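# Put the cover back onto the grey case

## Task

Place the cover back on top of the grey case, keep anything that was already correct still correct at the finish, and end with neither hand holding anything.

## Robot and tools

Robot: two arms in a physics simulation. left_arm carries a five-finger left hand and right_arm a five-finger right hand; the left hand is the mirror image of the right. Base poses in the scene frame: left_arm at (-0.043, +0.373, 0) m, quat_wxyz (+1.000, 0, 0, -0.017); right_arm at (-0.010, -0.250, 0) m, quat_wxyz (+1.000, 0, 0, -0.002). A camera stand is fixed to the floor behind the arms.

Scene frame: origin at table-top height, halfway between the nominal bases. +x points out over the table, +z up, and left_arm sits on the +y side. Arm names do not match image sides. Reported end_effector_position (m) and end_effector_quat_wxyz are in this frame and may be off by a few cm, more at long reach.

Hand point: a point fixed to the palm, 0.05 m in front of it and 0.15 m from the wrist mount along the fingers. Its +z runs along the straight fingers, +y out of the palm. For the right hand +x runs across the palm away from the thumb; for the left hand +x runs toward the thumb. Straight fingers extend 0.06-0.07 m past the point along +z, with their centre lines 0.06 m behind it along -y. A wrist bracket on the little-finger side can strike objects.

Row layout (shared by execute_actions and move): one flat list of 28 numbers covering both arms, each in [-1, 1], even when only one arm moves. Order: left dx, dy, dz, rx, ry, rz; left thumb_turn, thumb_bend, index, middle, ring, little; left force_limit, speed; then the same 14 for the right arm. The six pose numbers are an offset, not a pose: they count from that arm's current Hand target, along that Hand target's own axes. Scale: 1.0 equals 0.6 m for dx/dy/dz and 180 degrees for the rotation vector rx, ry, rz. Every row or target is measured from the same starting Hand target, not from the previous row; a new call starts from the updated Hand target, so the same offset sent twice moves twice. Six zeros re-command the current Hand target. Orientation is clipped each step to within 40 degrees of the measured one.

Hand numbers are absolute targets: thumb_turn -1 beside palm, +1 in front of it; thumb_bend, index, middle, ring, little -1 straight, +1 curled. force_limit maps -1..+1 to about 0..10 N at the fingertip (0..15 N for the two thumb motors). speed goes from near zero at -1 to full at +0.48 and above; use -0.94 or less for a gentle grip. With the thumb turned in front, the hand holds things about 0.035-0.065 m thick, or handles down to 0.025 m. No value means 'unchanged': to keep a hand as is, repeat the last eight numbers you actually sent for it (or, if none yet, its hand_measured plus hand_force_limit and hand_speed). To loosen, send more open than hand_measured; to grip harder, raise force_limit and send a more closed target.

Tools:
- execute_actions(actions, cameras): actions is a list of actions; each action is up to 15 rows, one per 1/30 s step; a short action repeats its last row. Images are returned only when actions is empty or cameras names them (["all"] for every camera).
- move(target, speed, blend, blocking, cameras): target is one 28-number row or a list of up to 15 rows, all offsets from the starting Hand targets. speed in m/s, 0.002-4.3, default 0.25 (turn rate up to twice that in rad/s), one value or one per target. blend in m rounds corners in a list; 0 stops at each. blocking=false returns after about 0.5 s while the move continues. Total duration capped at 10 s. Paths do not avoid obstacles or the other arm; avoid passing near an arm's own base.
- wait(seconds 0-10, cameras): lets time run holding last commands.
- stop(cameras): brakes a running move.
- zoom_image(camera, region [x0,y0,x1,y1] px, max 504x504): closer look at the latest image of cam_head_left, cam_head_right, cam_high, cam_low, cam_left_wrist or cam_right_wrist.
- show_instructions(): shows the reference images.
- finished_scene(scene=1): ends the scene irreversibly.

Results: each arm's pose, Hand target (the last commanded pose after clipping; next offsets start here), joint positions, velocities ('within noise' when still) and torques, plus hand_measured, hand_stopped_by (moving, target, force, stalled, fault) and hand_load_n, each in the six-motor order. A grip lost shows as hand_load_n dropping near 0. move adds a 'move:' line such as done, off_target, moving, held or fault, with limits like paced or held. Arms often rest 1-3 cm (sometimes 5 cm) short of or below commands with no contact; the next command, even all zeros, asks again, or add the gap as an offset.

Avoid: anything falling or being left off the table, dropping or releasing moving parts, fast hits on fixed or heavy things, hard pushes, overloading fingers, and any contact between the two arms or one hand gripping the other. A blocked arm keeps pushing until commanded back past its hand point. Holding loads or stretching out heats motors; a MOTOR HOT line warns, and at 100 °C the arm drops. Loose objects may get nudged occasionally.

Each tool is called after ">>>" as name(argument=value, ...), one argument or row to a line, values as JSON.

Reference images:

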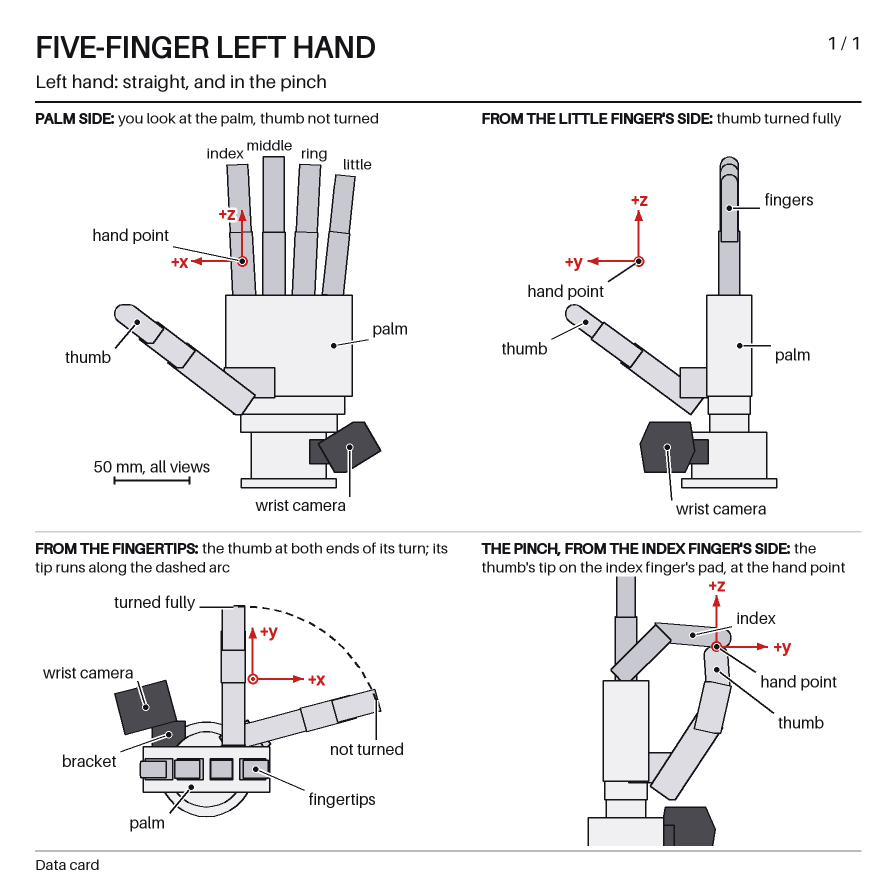

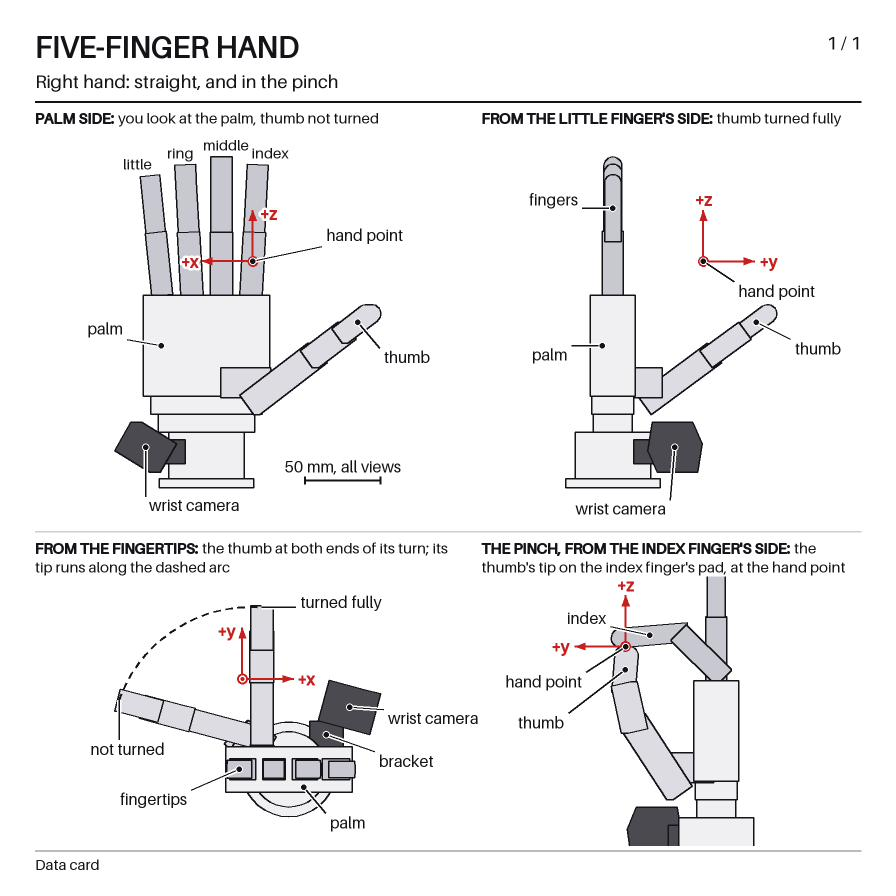

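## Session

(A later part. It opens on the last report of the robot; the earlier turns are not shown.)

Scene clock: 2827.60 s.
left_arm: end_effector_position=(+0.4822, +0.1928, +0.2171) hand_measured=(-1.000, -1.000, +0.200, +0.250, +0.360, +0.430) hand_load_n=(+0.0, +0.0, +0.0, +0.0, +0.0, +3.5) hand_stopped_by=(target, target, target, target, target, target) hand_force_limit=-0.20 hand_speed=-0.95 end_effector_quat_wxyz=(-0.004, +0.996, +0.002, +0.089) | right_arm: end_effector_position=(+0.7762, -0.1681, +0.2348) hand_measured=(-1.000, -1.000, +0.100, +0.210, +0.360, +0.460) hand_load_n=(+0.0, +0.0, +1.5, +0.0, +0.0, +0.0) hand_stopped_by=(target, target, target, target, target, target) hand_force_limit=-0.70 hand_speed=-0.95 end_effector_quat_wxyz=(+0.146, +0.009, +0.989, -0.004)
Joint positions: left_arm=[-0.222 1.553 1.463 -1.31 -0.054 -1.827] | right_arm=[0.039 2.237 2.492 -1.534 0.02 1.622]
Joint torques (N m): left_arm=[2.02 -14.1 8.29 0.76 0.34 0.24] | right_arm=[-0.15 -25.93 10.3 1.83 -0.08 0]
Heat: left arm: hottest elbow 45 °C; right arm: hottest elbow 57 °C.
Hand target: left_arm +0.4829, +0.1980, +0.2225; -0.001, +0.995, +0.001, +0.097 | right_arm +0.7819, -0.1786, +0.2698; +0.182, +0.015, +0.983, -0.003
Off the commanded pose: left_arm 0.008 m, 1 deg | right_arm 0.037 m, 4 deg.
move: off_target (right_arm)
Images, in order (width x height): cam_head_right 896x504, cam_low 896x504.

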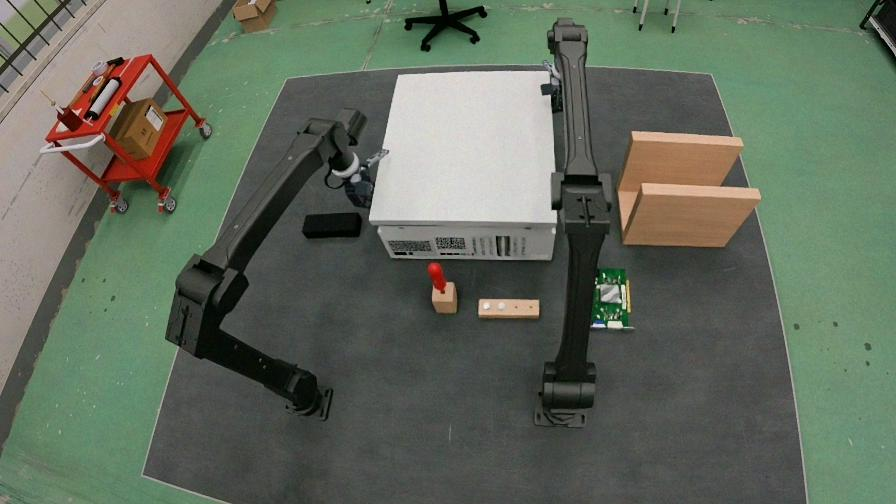

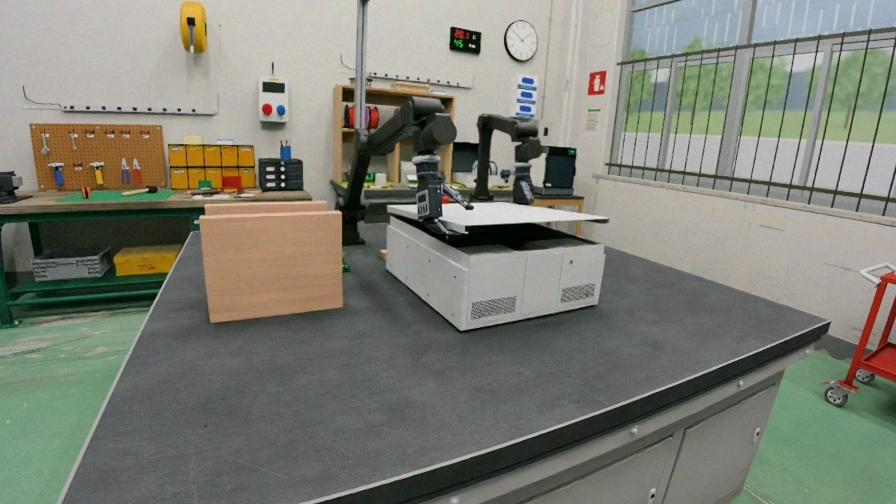

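>>> move(
  target=[0,0,0,0,0,0,-1,-1,0.2,0.25,0.36,0.43,-0.2,-0.95,0,-0.02,0,0,0,0,-1,-1,0.1,0.21,0.36,0.46,-0.7,-0.95],
  speed=0.03,
  cameras=["cam_head_right","cam_low"],
)

>>> zoom_image(
  camera="cam_low",
  region=[420, 200, 540, 270],
)

>>> zoom_image(
  camera="cam_head_right",
  region=[360, 190, 480, 270],
)

>>> zoom_image(
  camera="cam_head_right",
  region=[470, 190, 590, 270],
)

Scene clock: 2834.53 s.
left_arm: end_effector_position=(+0.4821, +0.1926, +0.2171) hand_measured=(-1.000, -1.000, +0.200, +0.250, +0.360, +0.430) hand_load_n=(+0.0, -0.5, +0.0, +0.5, +1.0, +2.5) hand_stopped_by=(target, target, target, target, target, target) hand_force_limit=-0.20 hand_speed=-0.95 end_effector_quat_wxyz=(-0.004, +0.996, +0.001, +0.089) | right_arm: end_effector_position=(+0.7751, -0.1740, +0.2311) hand_measured=(-1.000, -1.000, +0.100, +0.210, +0.360, +0.460) hand_load_n=(+0.5, +0.0, +1.5, +0.0, +0.5, +0.0) hand_stopped_by=(target, target, target, target, target, target) hand_force_limit=-0.70 hand_speed=-0.95 end_effector_quat_wxyz=(+0.142, +0.007, +0.990, -0.003)
Joint positions: left_arm=[-0.222 1.553 1.463 -1.31 -0.053 -1.826] | right_arm=[0.03 2.237 2.484 -1.533 0.015 1.609]
Joint torques (N m): left_arm=[1.85 -14.1 8.27 0.79 0.32 0.22] | right_arm=[0.44 -26.05 10.26 2.03 -0.11 -0.01]
Heat: left arm: hottest elbow 45 °C; right arm: hottest elbow 57 °C.
Hand target: left_arm +0.4829, +0.1980, +0.2225; -0.002, +0.995, +0.001, +0.097 | right_arm +0.7815, -0.1906, +0.2698; +0.182, +0.015, +0.983, -0.003
Off the commanded pose: left_arm 0.008 m, 1 deg | right_arm 0.043 m, 5 deg.
move: off_target (right_arm)
Images, in order (width x height): cam_head_right 896x504, cam_low 896x504.

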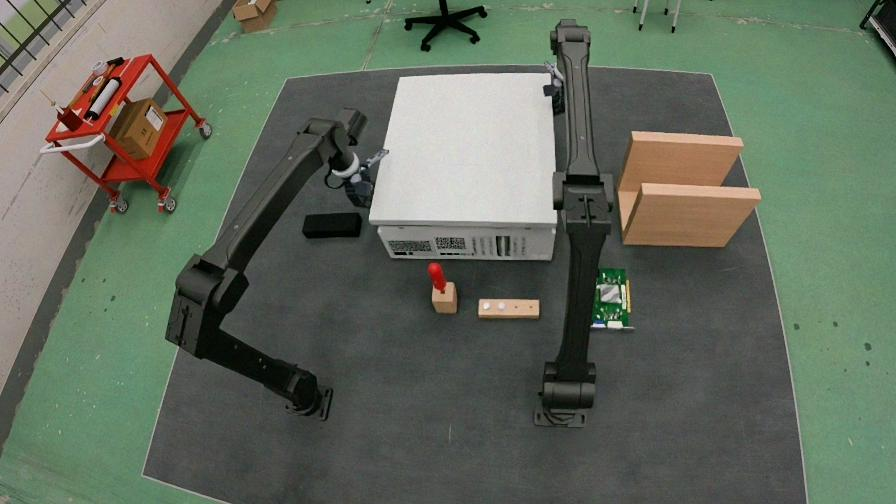

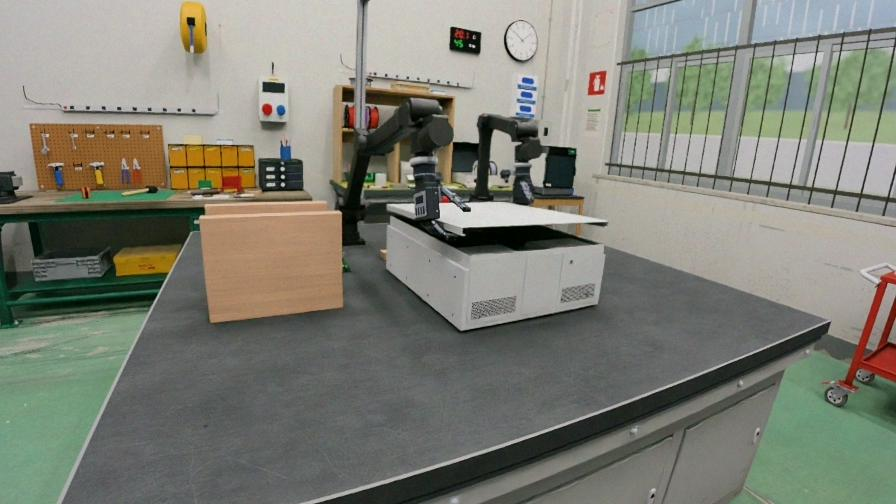

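Scaled by 4.200.

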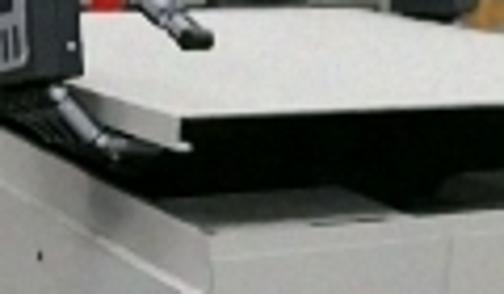

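Scaled by 4.200.

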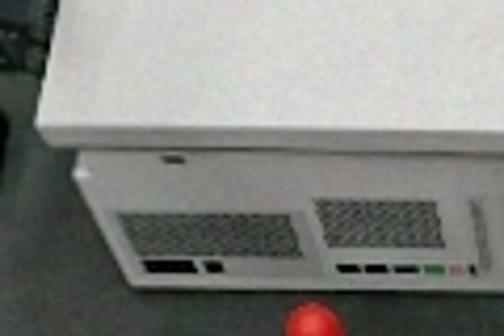

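Scaled by 4.200.

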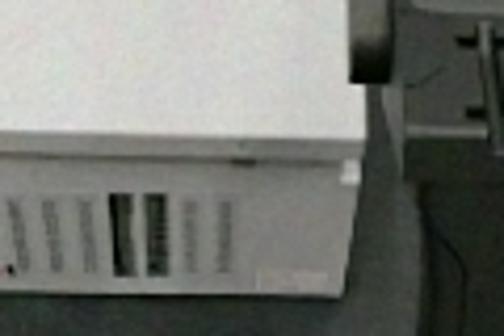

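>>> zoom_image(
  camera="cam_low",
  region=[530, 190, 630, 260],
)

Scaled by 5.040.

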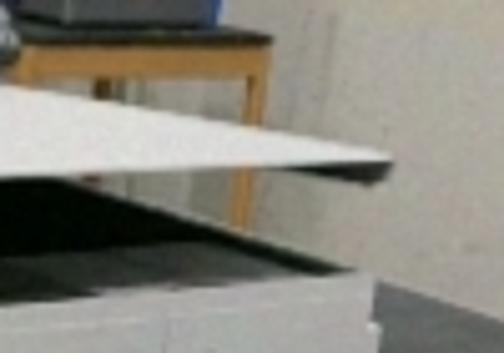

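>>> zoom_image(
  camera="cam_low",
  region=[370, 190, 460, 260],
)

Scaled by 5.600.

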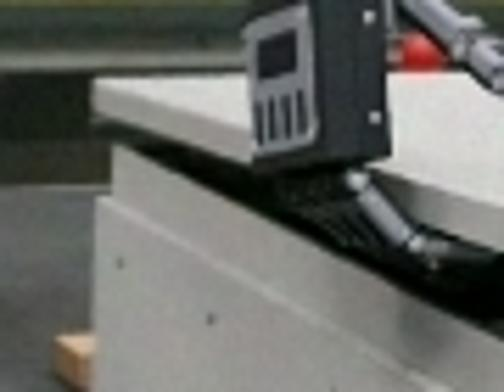

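>>> move(
  target=[0,0,0,0,0,0,-1,-1,0.2,0.25,0.36,0.43,-0.2,-0.95,0,-0.022,0,0,0,0,-1,-1,0.1,0.21,0.36,0.46,-0.7,-0.95],
  speed=0.03,
  cameras=["cam_head_right","cam_low"],
)

>>> zoom_image(
  camera="cam_low",
  region=[370, 190, 490, 270],
)

>>> zoom_image(
  camera="cam_low",
  region=[530, 190, 630, 260],
)

>>> zoom_image(
  camera="cam_head_right",
  region=[360, 190, 480, 270],
)

>>> zoom_image(
  camera="cam_head_right",
  region=[470, 190, 590, 270],
)

Scene clock: 2889.57 s.
left_arm: end_effector_position=(+0.4820, +0.1921, +0.2172) hand_measured=(-1.000, -1.000, +0.200, +0.250, +0.360, +0.430) hand_load_n=(+0.0, +0.0, +0.5, +0.0, +2.5, +0.0) hand_stopped_by=(target, target, target, target, target, target) hand_force_limit=-0.20 hand_speed=-0.95 end_effector_quat_wxyz=(-0.003, +0.996, +0.001, +0.089) | right_arm: end_effector_position=(+0.7746, -0.1831, +0.2277) hand_measured=(-1.000, -1.000, +0.100, +0.210, +0.360, +0.460) hand_load_n=(+0.0, +0.0, +0.0, +0.0, +2.5, +0.0) hand_stopped_by=(target, target, target, target, target, target) hand_force_limit=-0.70 hand_speed=-0.95 end_effector_quat_wxyz=(+0.140, +0.005, +0.990, -0.001)
Joint positions: left_arm=[-0.222 1.553 1.463 -1.31 -0.05 -1.825] | right_arm=[0.016 2.237 2.476 -1.529 0.007 1.591]
Joint torques (N m): left_arm=[1.9 -14.04 8.29 0.73 0.2 0.22] | right_arm=[-0.85 -26.93 10.44 2.18 -0.1 -0.05]
Heat: left arm: hottest elbow 45 °C; right arm: hottest elbow 58 °C.
Hand target: left_arm +0.4829, +0.1980, +0.2225; -0.002, +0.995, +0.001, +0.097 | right_arm +0.7812, -0.2039, +0.2699; +0.182, +0.015, +0.983, -0.003
Off the commanded pose: left_arm 0.008 m, 1 deg | right_arm 0.047 m, 5 deg.
move: off_target (right_arm)
Images, in order (width x height): cam_head_right 896x504, cam_low 896x504.

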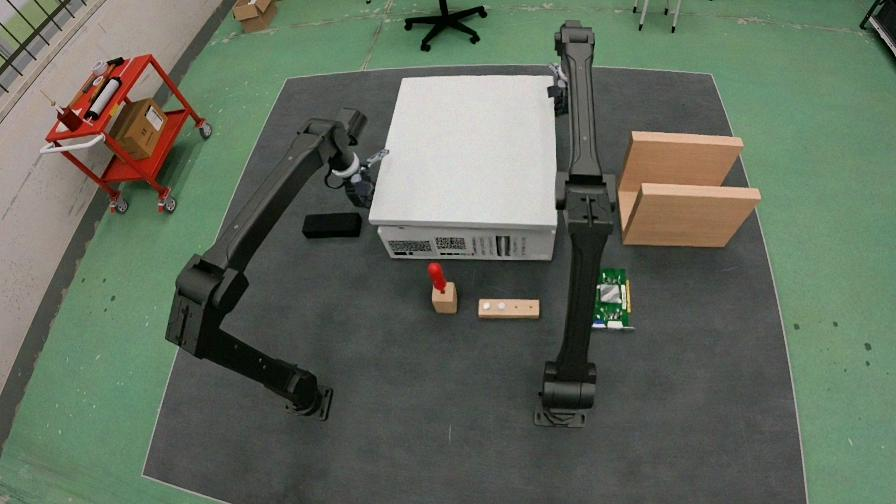

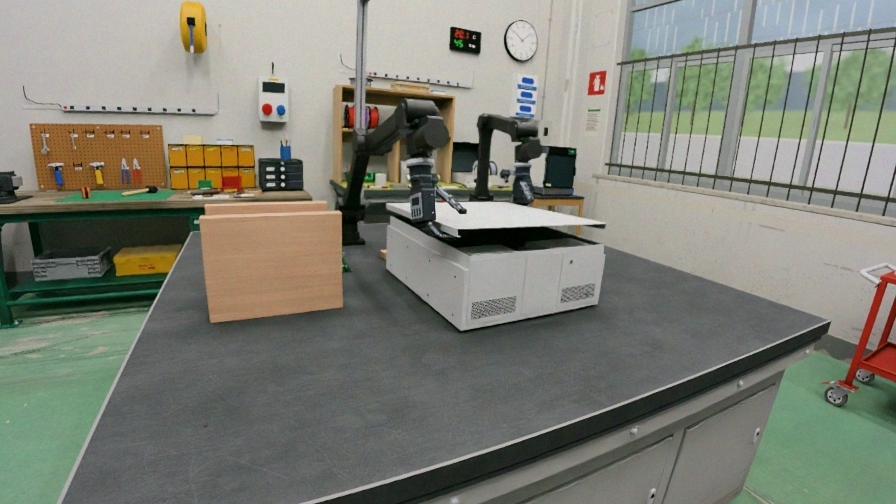

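Scaled by 4.200.

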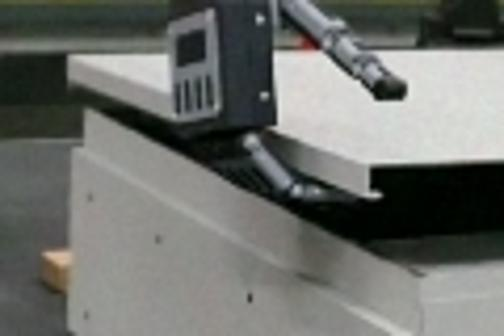

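Scaled by 5.040.

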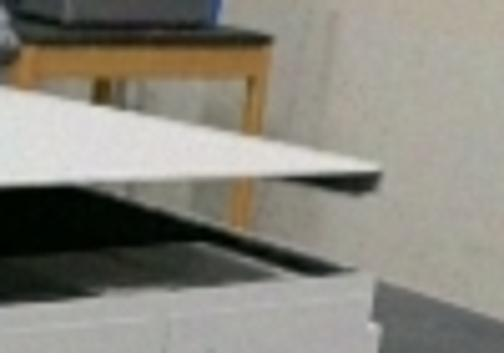

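Scaled by 4.200.

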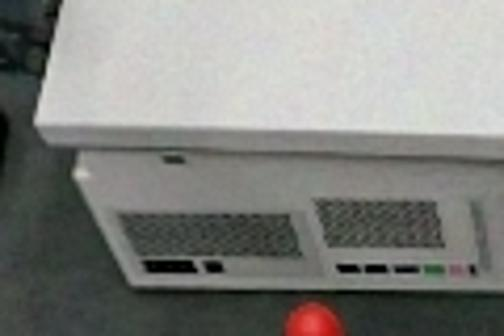

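Scaled by 4.200.

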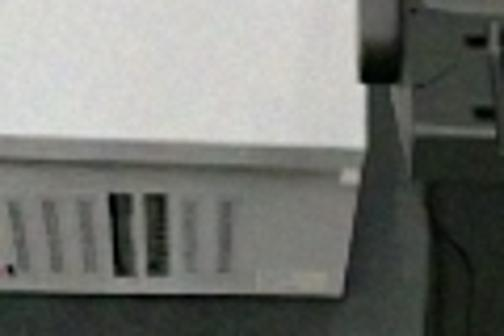

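>>> move(
  target=[
    [0,0,0,0,0,0,-1,-1,0.0,0.06,0.15,0.21,-0.2,-0.9,0,0,0,0,0,0,-1,-1,0.1,0.21,0.36,0.46,-0.7,-0.95],
    [0,-0.0233,0,0,0,0,-1,-1,0.0,0.06,0.15,0.21,-0.2,-0.9,0,0,0,0,0,0,-1,-1,0.1,0.21,0.36,0.46,-0.7,-0.95],
  ],
  speed=0.03,
  cameras=["cam_head_right","cam_low"],
)

>>> zoom_image(
  camera="cam_low",
  region=[370, 190, 490, 270],
)

>>> zoom_image(
  camera="cam_low",
  region=[530, 190, 630, 260],
)

>>> zoom_image(
  camera="cam_head_right",
  region=[360, 190, 480, 270],
)

>>> zoom_image(
  camera="cam_head_right",
  region=[470, 190, 590, 270],
)

Scene clock: 2983.83 s.
left_arm: end_effector_position=(+0.4846, +0.1983, +0.2179) hand_measured=(-1.000, -1.000, +0.000, +0.060, +0.150, +0.210) hand_load_n=(+0.0, -0.5, -1.5, +0.0, +1.0, +1.0) hand_stopped_by=(target, target, target, target, target, target) hand_force_limit=-0.20 hand_speed=-0.90 end_effector_quat_wxyz=(+0.001, +0.996, -0.004, +0.091) | right_arm: end_effector_position=(+0.7754, -0.1842, +0.2280) hand_measured=(-1.000, -1.000, +0.100, +0.210, +0.360, +0.460) hand_load_n=(+0.0, -0.5, +0.0, +0.0, +2.5, +0.5) hand_stopped_by=(target, target, target, target, target, target) hand_force_limit=-0.70 hand_speed=-0.95 end_effector_quat_wxyz=(+0.142, +0.005, +0.990, -0.001)
Joint positions: left_arm=[-0.204 1.553 1.463 -1.303 -0.04 -1.799] | right_arm=[0.014 2.237 2.476 -1.526 0.006 1.591]
Joint torques (N m): left_arm=[2.78 -14.74 7.57 0.61 0.01 0.23] | right_arm=[-0.79 -26.52 10.32 1.57 -0.04 0]
Heat: left arm: hottest elbow 44 °C; right arm: hottest elbow 53 °C.
Hand target: left_arm +0.4829, +0.2119, +0.2226; -0.001, +0.995, +0.000, +0.097 | right_arm +0.7812, -0.2038, +0.2699; +0.182, +0.015, +0.983, -0.003
Off the commanded pose: left_arm 0.015 m, 1 deg | right_arm 0.047 m, 5 deg.
move: off_target (left_arm, right_arm)
Images, in order (width x height): cam_head_right 896x504, cam_low 896x504.

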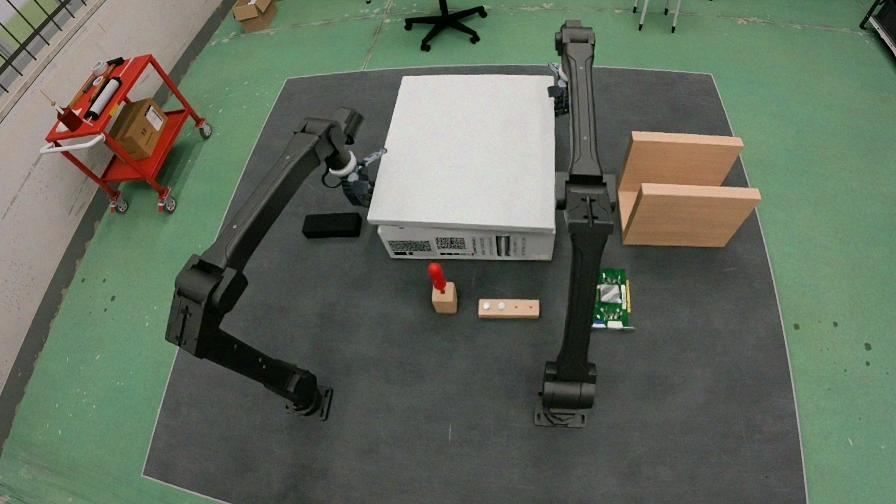

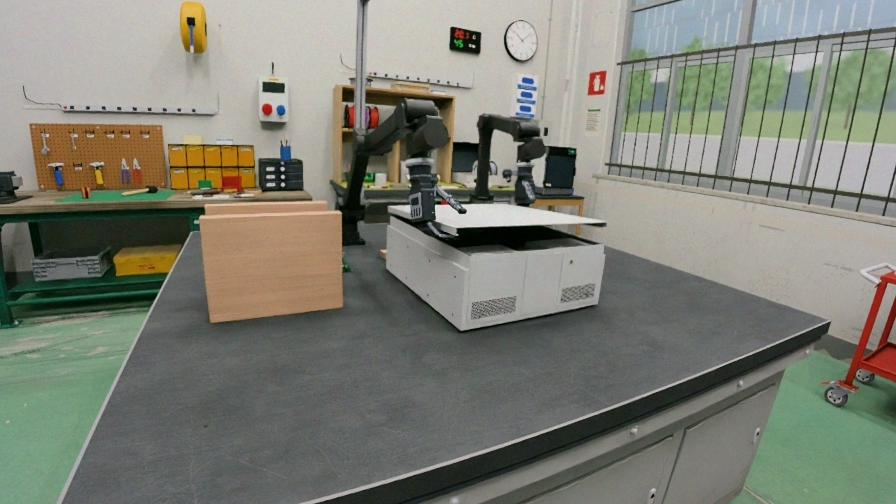

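Scaled by 4.200.

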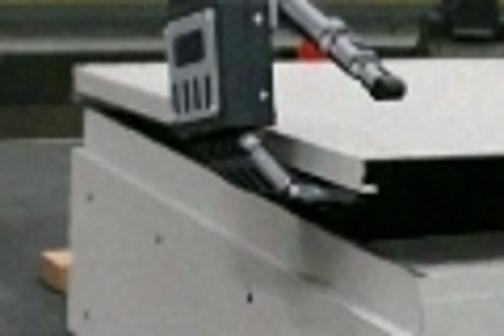

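Scaled by 5.040.

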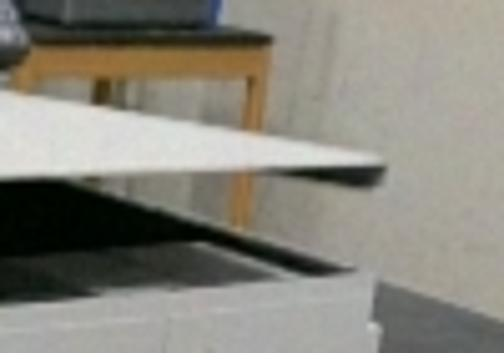

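Scaled by 4.200.

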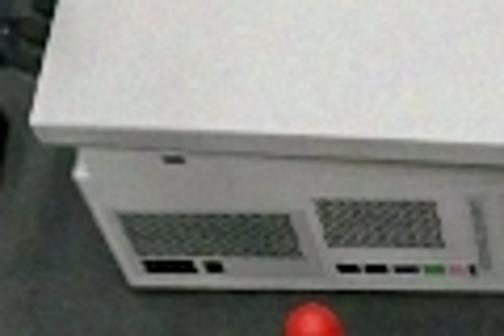

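Scaled by 4.200.

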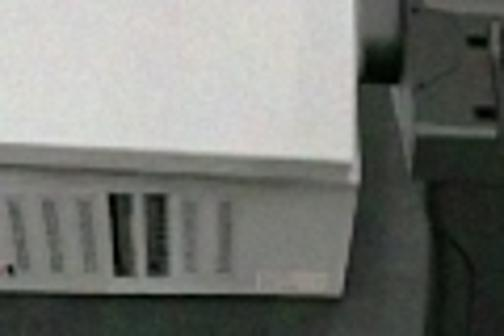

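>>> move(
  target=[0,0,0,0,0,0,-1,-1,0.0,0.06,0.15,0.21,-0.2,-0.9,-0.0504,-0.0253,0.0011,0,0,0,-1,-1,0.1,0.21,0.36,0.46,-0.7,-0.95],
  speed=0.03,
  cameras=["cam_head_right","cam_low"],
)

>>> zoom_image(
  camera="cam_low",
  region=[370, 190, 490, 270],
)

>>> zoom_image(
  camera="cam_low",
  region=[530, 190, 630, 260],
)

>>> zoom_image(
  camera="cam_head_right",
  region=[360, 190, 480, 270],
)

>>> zoom_image(
  camera="cam_head_right",
  region=[470, 190, 590, 270],
)

Scene clock: 3048.90 s.
left_arm: end_effector_position=(+0.4845, +0.1983, +0.2179) hand_measured=(-1.000, -1.000, +0.000, +0.060, +0.150, +0.210) hand_load_n=(+0.0, +0.0, -1.5, +0.0, +1.0, +2.0) hand_stopped_by=(target, target, target, target, target, target) hand_force_limit=-0.20 hand_speed=-0.90 end_effector_quat_wxyz=(+0.001, +0.996, -0.005, +0.091) | right_arm: end_effector_position=(+0.7990, -0.1972, +0.2290) hand_measured=(-1.000, -1.000, +0.100, +0.210, +0.360, +0.460) hand_load_n=(+0.0, +0.0, +0.0, +0.0, +1.0, +2.5) hand_stopped_by=(target, target, target, target, target, target) hand_force_limit=-0.70 hand_speed=-0.95 end_effector_quat_wxyz=(+0.143, +0.006, +0.990, +0.000)
Joint positions: left_arm=[-0.204 1.553 1.463 -1.303 -0.04 -1.797] | right_arm=[-0.004 2.417 2.812 -1.678 -0.001 1.576]
Joint torques (N m): left_arm=[2.78 -14.86 7.51 0.64 0.02 0.21] | right_arm=[0.09 -25.88 17.03 0.47 -0.09 -0.02]
Heat: left arm: hottest elbow 43 °C; right arm: hottest elbow 54 °C.
Hand target: left_arm +0.4828, +0.2119, +0.2226; -0.001, +0.995, +0.001, +0.097 | right_arm +0.8092, -0.2200, +0.2803; +0.183, +0.015, +0.983, -0.003
Off the commanded pose: left_arm 0.015 m, 1 deg | right_arm 0.057 m, 5 deg.
joint sent to its limit (right arm) — joint 4 (wrist pitch), lower limit. The joint targets are off in position, not in orientation.
move: off_target (left_arm, right_arm)
Images, in order (width x height): cam_head_right 896x504, cam_low 896x504.

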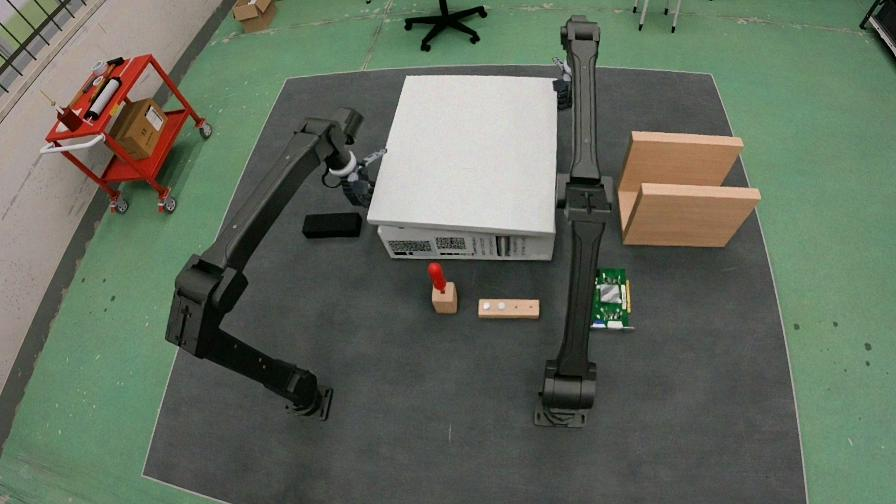

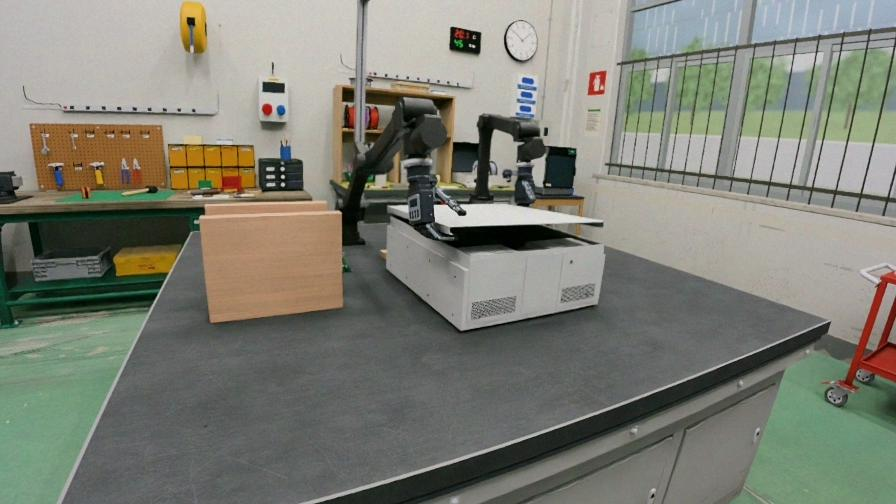

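Scaled by 4.200.

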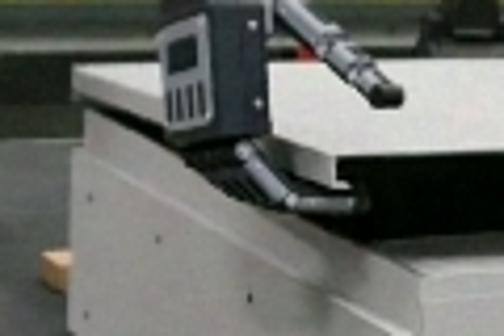

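Scaled by 5.040.

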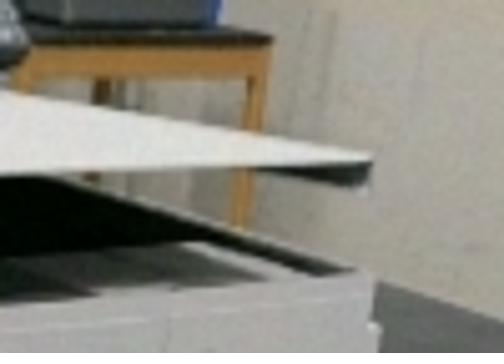

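Scaled by 4.200.

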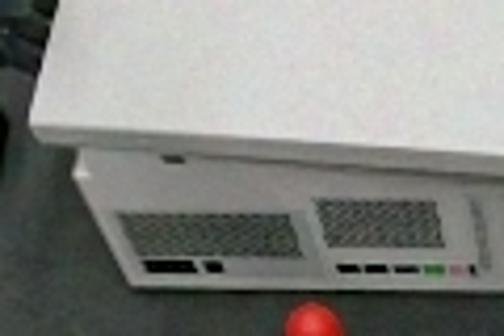

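Scaled by 4.200.

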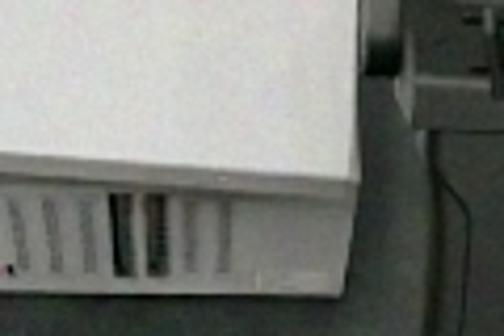

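>>> move(
  target=[0,0,0,0,0,0,-1,-1,0.0,0.06,0.15,0.21,-0.2,-0.9,0,0,0,0,0,0,0.5,-1,0.1,0.21,0.36,0.46,-0.7,-0.85],
  speed=0.03,
  cameras=["cam_high","cam_low","cam_right_wrist"],
)

>>> zoom_image(
  camera="cam_low",
  region=[400, 170, 520, 250],
)

Scene clock: 3131.97 s.
left_arm: end_effector_position=(+0.4845, +0.1983, +0.2179) hand_measured=(-1.000, -1.000, +0.000, +0.060, +0.150, +0.210) hand_load_n=(+0.0, +0.0, -1.5, +0.0, +1.0, +2.0) hand_stopped_by=(target, target, target, target, target, target) hand_force_limit=-0.20 hand_speed=-0.90 end_effector_quat_wxyz=(+0.001, +0.996, -0.005, +0.091) | right_arm: end_effector_position=(+0.7991, -0.1971, +0.2281) hand_measured=(+0.430, -1.000, +0.100, +0.210, +0.360, +0.460) hand_load_n=(+0.0, +0.0, +0.0, +0.0, +0.5, +2.5) hand_stopped_by=(moving, target, target, target, target, target) hand_force_limit=-0.70 hand_speed=-0.85 end_effector_quat_wxyz=(+0.142, +0.006, +0.990, +0.000)
Joint positions: left_arm=[-0.204 1.553 1.463 -1.303 -0.04 -1.797] | right_arm=[-0.004 2.418 2.812 -1.678 -0.001 1.575]
Joint torques (N m): left_arm=[2.96 -14.92 7.49 0.68 0.02 0.2] | right_arm=[-0.73 -25.11 17.28 0.68 -0.11 -0.05]
Heat: left arm: hottest elbow 42 °C; right arm: hottest elbow 71 °C.
Hand target: left_arm +0.4828, +0.2119, +0.2226; -0.001, +0.995, +0.000, +0.097 | right_arm +0.8092, -0.2200, +0.2801; +0.182, +0.015, +0.983, -0.003
Off the commanded pose: left_arm 0.014 m, 1 deg | right_arm 0.058 m, 5 deg.
joint sent to its limit (right arm) — joint 4 (wrist pitch), lower limit.
move: moving (right_arm; no rest 5 s after the path's end), off_target (left_arm)
Images, in order (width x height): cam_high 896x504, cam_low 896x504, cam_right_wrist 672x504.

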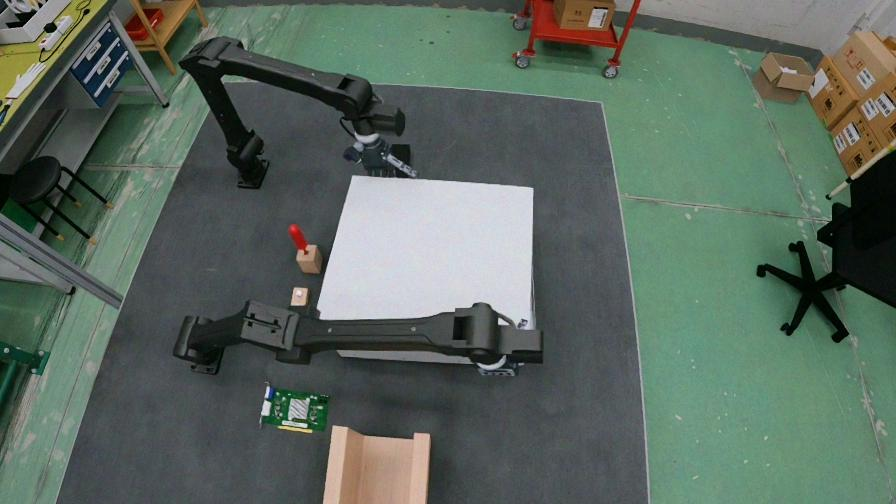

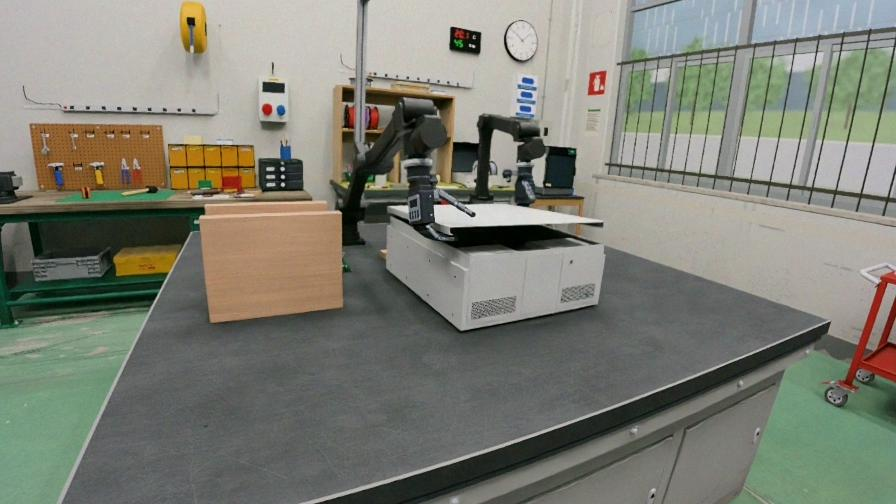

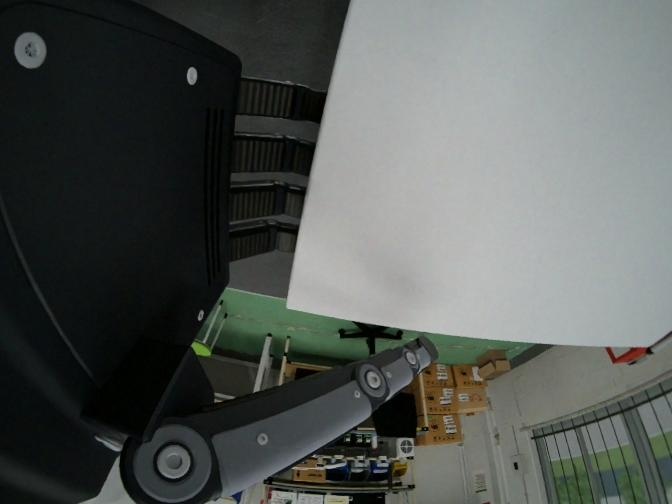

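Scaled by 4.200.

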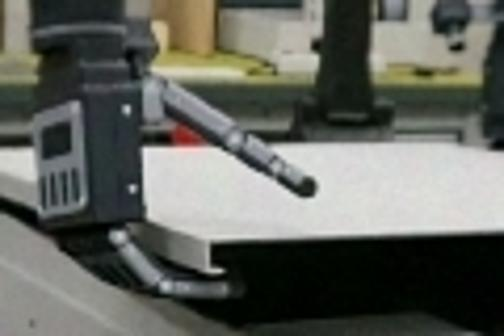

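>>> move(
  target=[0,0,0,0,0,0,-1,-1,0.0,0.06,0.15,0.21,-0.2,-0.9,0.0336,0,0.0317,0,0,0,1.0,-1,0.1,0.21,0.36,0.46,-0.7,-0.8],
  speed=0.03,
  cameras=["cam_low","cam_right_wrist"],
)

>>> zoom_image(
  camera="cam_low",
  region=[400, 170, 520, 250],
)

Scene clock: 3140.87 s.
left_arm: end_effector_position=(+0.4849, +0.1985, +0.2180) hand_measured=(-1.000, -1.000, +0.000, +0.060, +0.150, +0.210) hand_load_n=(+0.0, -0.5, -1.0, +0.0, +1.0, +0.0) hand_stopped_by=(target, target, target, target, target, target) hand_force_limit=-0.20 hand_speed=-0.90 end_effector_quat_wxyz=(+0.001, +0.996, -0.005, +0.092) | right_arm: end_effector_position=(+0.7944, -0.2010, +0.2110) hand_measured=(+1.000, -1.000, +0.100, +0.210, +0.360, +0.460) hand_load_n=(+0.0, +0.0, +0.0, +0.0, +1.5, +1.0) hand_stopped_by=(target, target, target, target, target, target) hand_force_limit=-0.70 hand_speed=-0.80 end_effector_quat_wxyz=(+0.143, +0.008, +0.990, +0.000)
Joint positions: left_arm=[-0.204 1.553 1.463 -1.302 -0.04 -1.795] | right_arm=[-0.009 2.316 2.571 -1.538 -0.001 1.573]
Joint torques (N m): left_arm=[2.73 -14.74 7.51 0.58 0.01 0.19] | right_arm=[-0.85 -27.87 9.73 1.84 -0.08 -0.07]
Heat: left arm: hottest elbow 42 °C; right arm: hottest elbow 71 °C.
Hand target: left_arm +0.4829, +0.2119, +0.2226; -0.001, +0.995, +0.001, +0.097 | right_arm +0.7972, -0.2196, +0.2551; +0.182, +0.015, +0.983, -0.003
Off the commanded pose: left_arm 0.014 m, 1 deg | right_arm 0.048 m, 5 deg.
move: off_target (left_arm, right_arm)
Images, in order (width x height): cam_low 896x504, cam_right_wrist 672x504.

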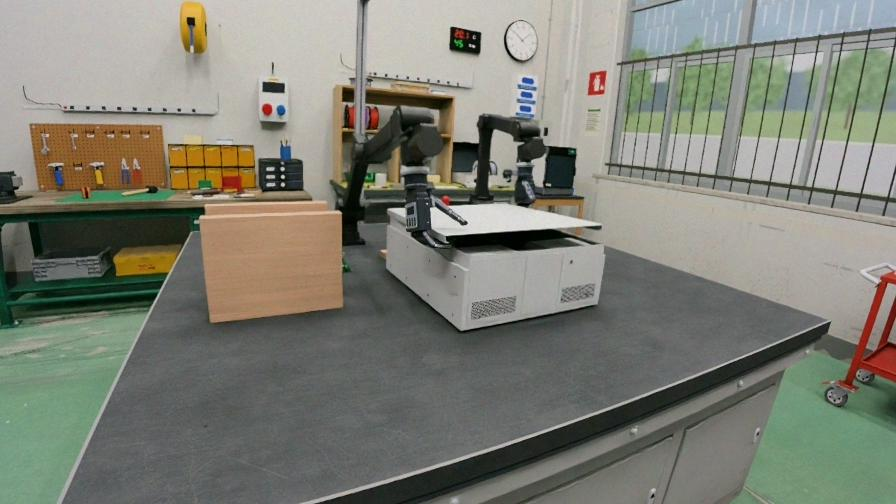

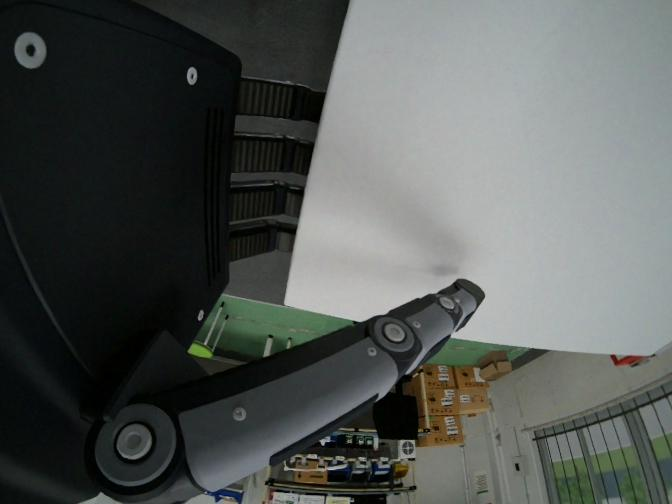

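Scaled by 4.200.

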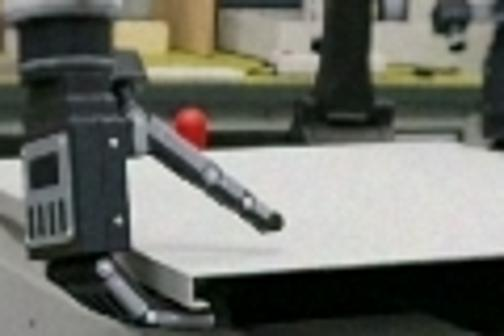

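>>> execute_actions(
  actions=[],
  cameras=["cam_head_right","cam_low"],
)

>>> zoom_image(
  camera="cam_low",
  region=[370, 190, 490, 270],
)

>>> zoom_image(
  camera="cam_low",
  region=[530, 190, 630, 260],
)

>>> zoom_image(
  camera="cam_head_right",
  region=[360, 190, 480, 270],
)

>>> zoom_image(
  camera="cam_head_right",
  region=[470, 190, 590, 270],
)

Scene clock: 3146.77 s.
left_arm: end_effector_position=(+0.4849, +0.1985, +0.2180) hand_measured=(-1.000, -1.000, +0.000, +0.060, +0.150, +0.210) hand_load_n=(+0.0, -0.5, -1.0, +0.0, +1.0, +0.5) hand_stopped_by=(target, target, target, target, target, target) hand_force_limit=-0.20 hand_speed=-0.90 end_effector_quat_wxyz=(+0.001, +0.996, -0.005, +0.092) | right_arm: end_effector_position=(+0.7943, -0.2010, +0.2119) hand_measured=(+1.000, -1.000, +0.100, +0.210, +0.360, +0.460) hand_load_n=(+0.0, +0.0, +0.0, +0.0, +1.5, +1.5) hand_stopped_by=(target, target, target, target, target, target) hand_force_limit=-0.70 hand_speed=-0.80 end_effector_quat_wxyz=(+0.144, +0.008, +0.990, +0.000)
Joint positions: left_arm=[-0.204 1.553 1.463 -1.302 -0.04 -1.795] | right_arm=[-0.009 2.314 2.571 -1.538 -0.001 1.573]
Joint velocities: within noise
Joint torques (N m): left_arm=[2.78 -14.8 7.56 0.54 -0.02 0.19] | right_arm=[-0.26 -27.93 9.94 1.84 -0.09 -0.07]
Heat: left arm: hottest elbow 42 °C; right arm: hottest elbow 69 °C.
Hand target: left_arm +0.4829, +0.2119, +0.2226; -0.001, +0.995, +0.001, +0.097 | right_arm +0.7971, -0.2196, +0.2554; +0.182, +0.015, +0.983, -0.003
Off the commanded pose: left_arm 0.014 m, 1 deg | right_arm 0.047 m, 5 deg.
Images, in order (width x height): cam_head_right 896x504, cam_low 896x504.

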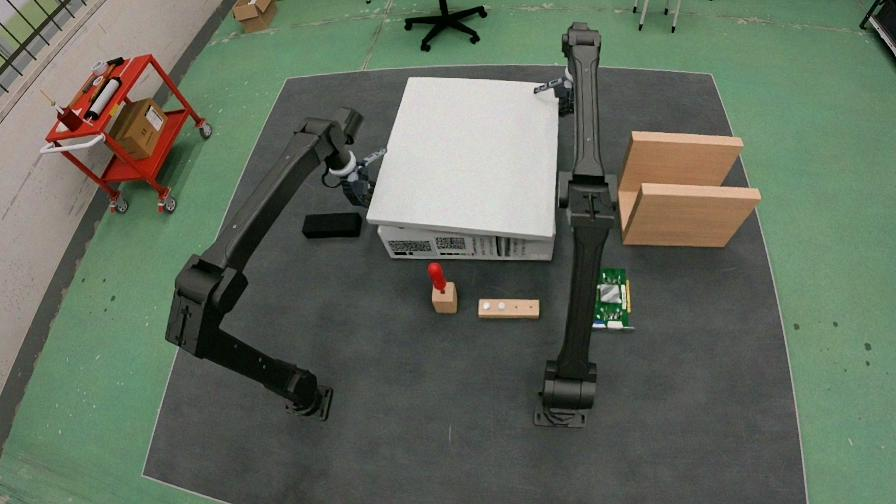

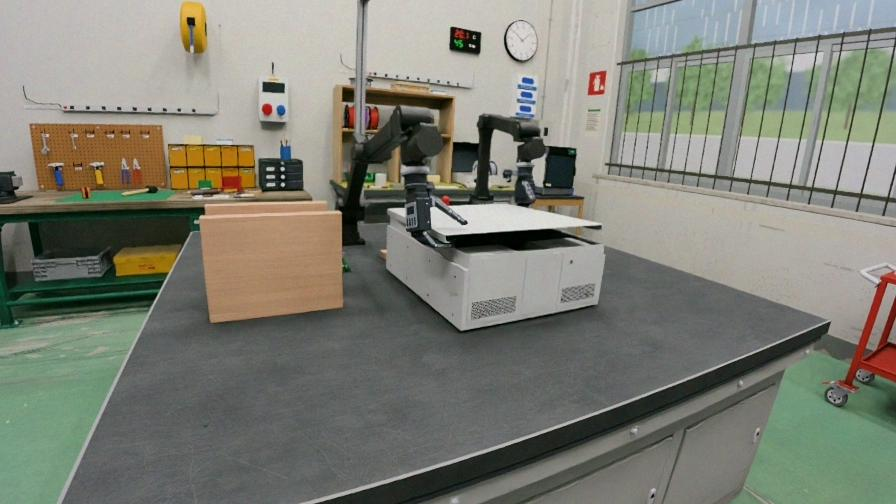

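Scaled by 4.200.

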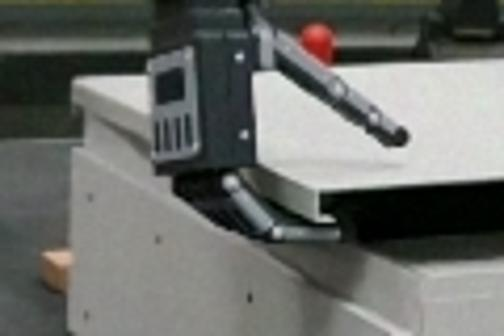

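Scaled by 5.040.

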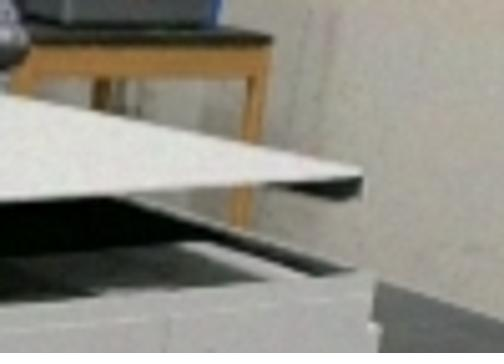

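Scaled by 4.200.

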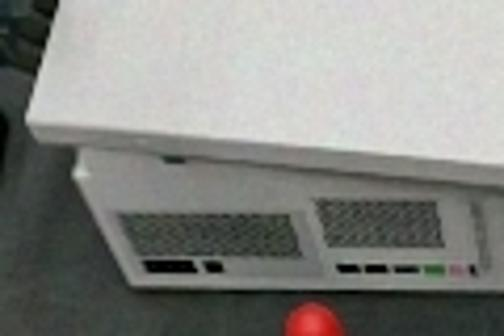

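Scaled by 4.200.

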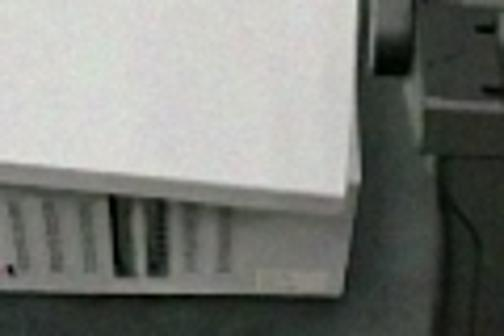

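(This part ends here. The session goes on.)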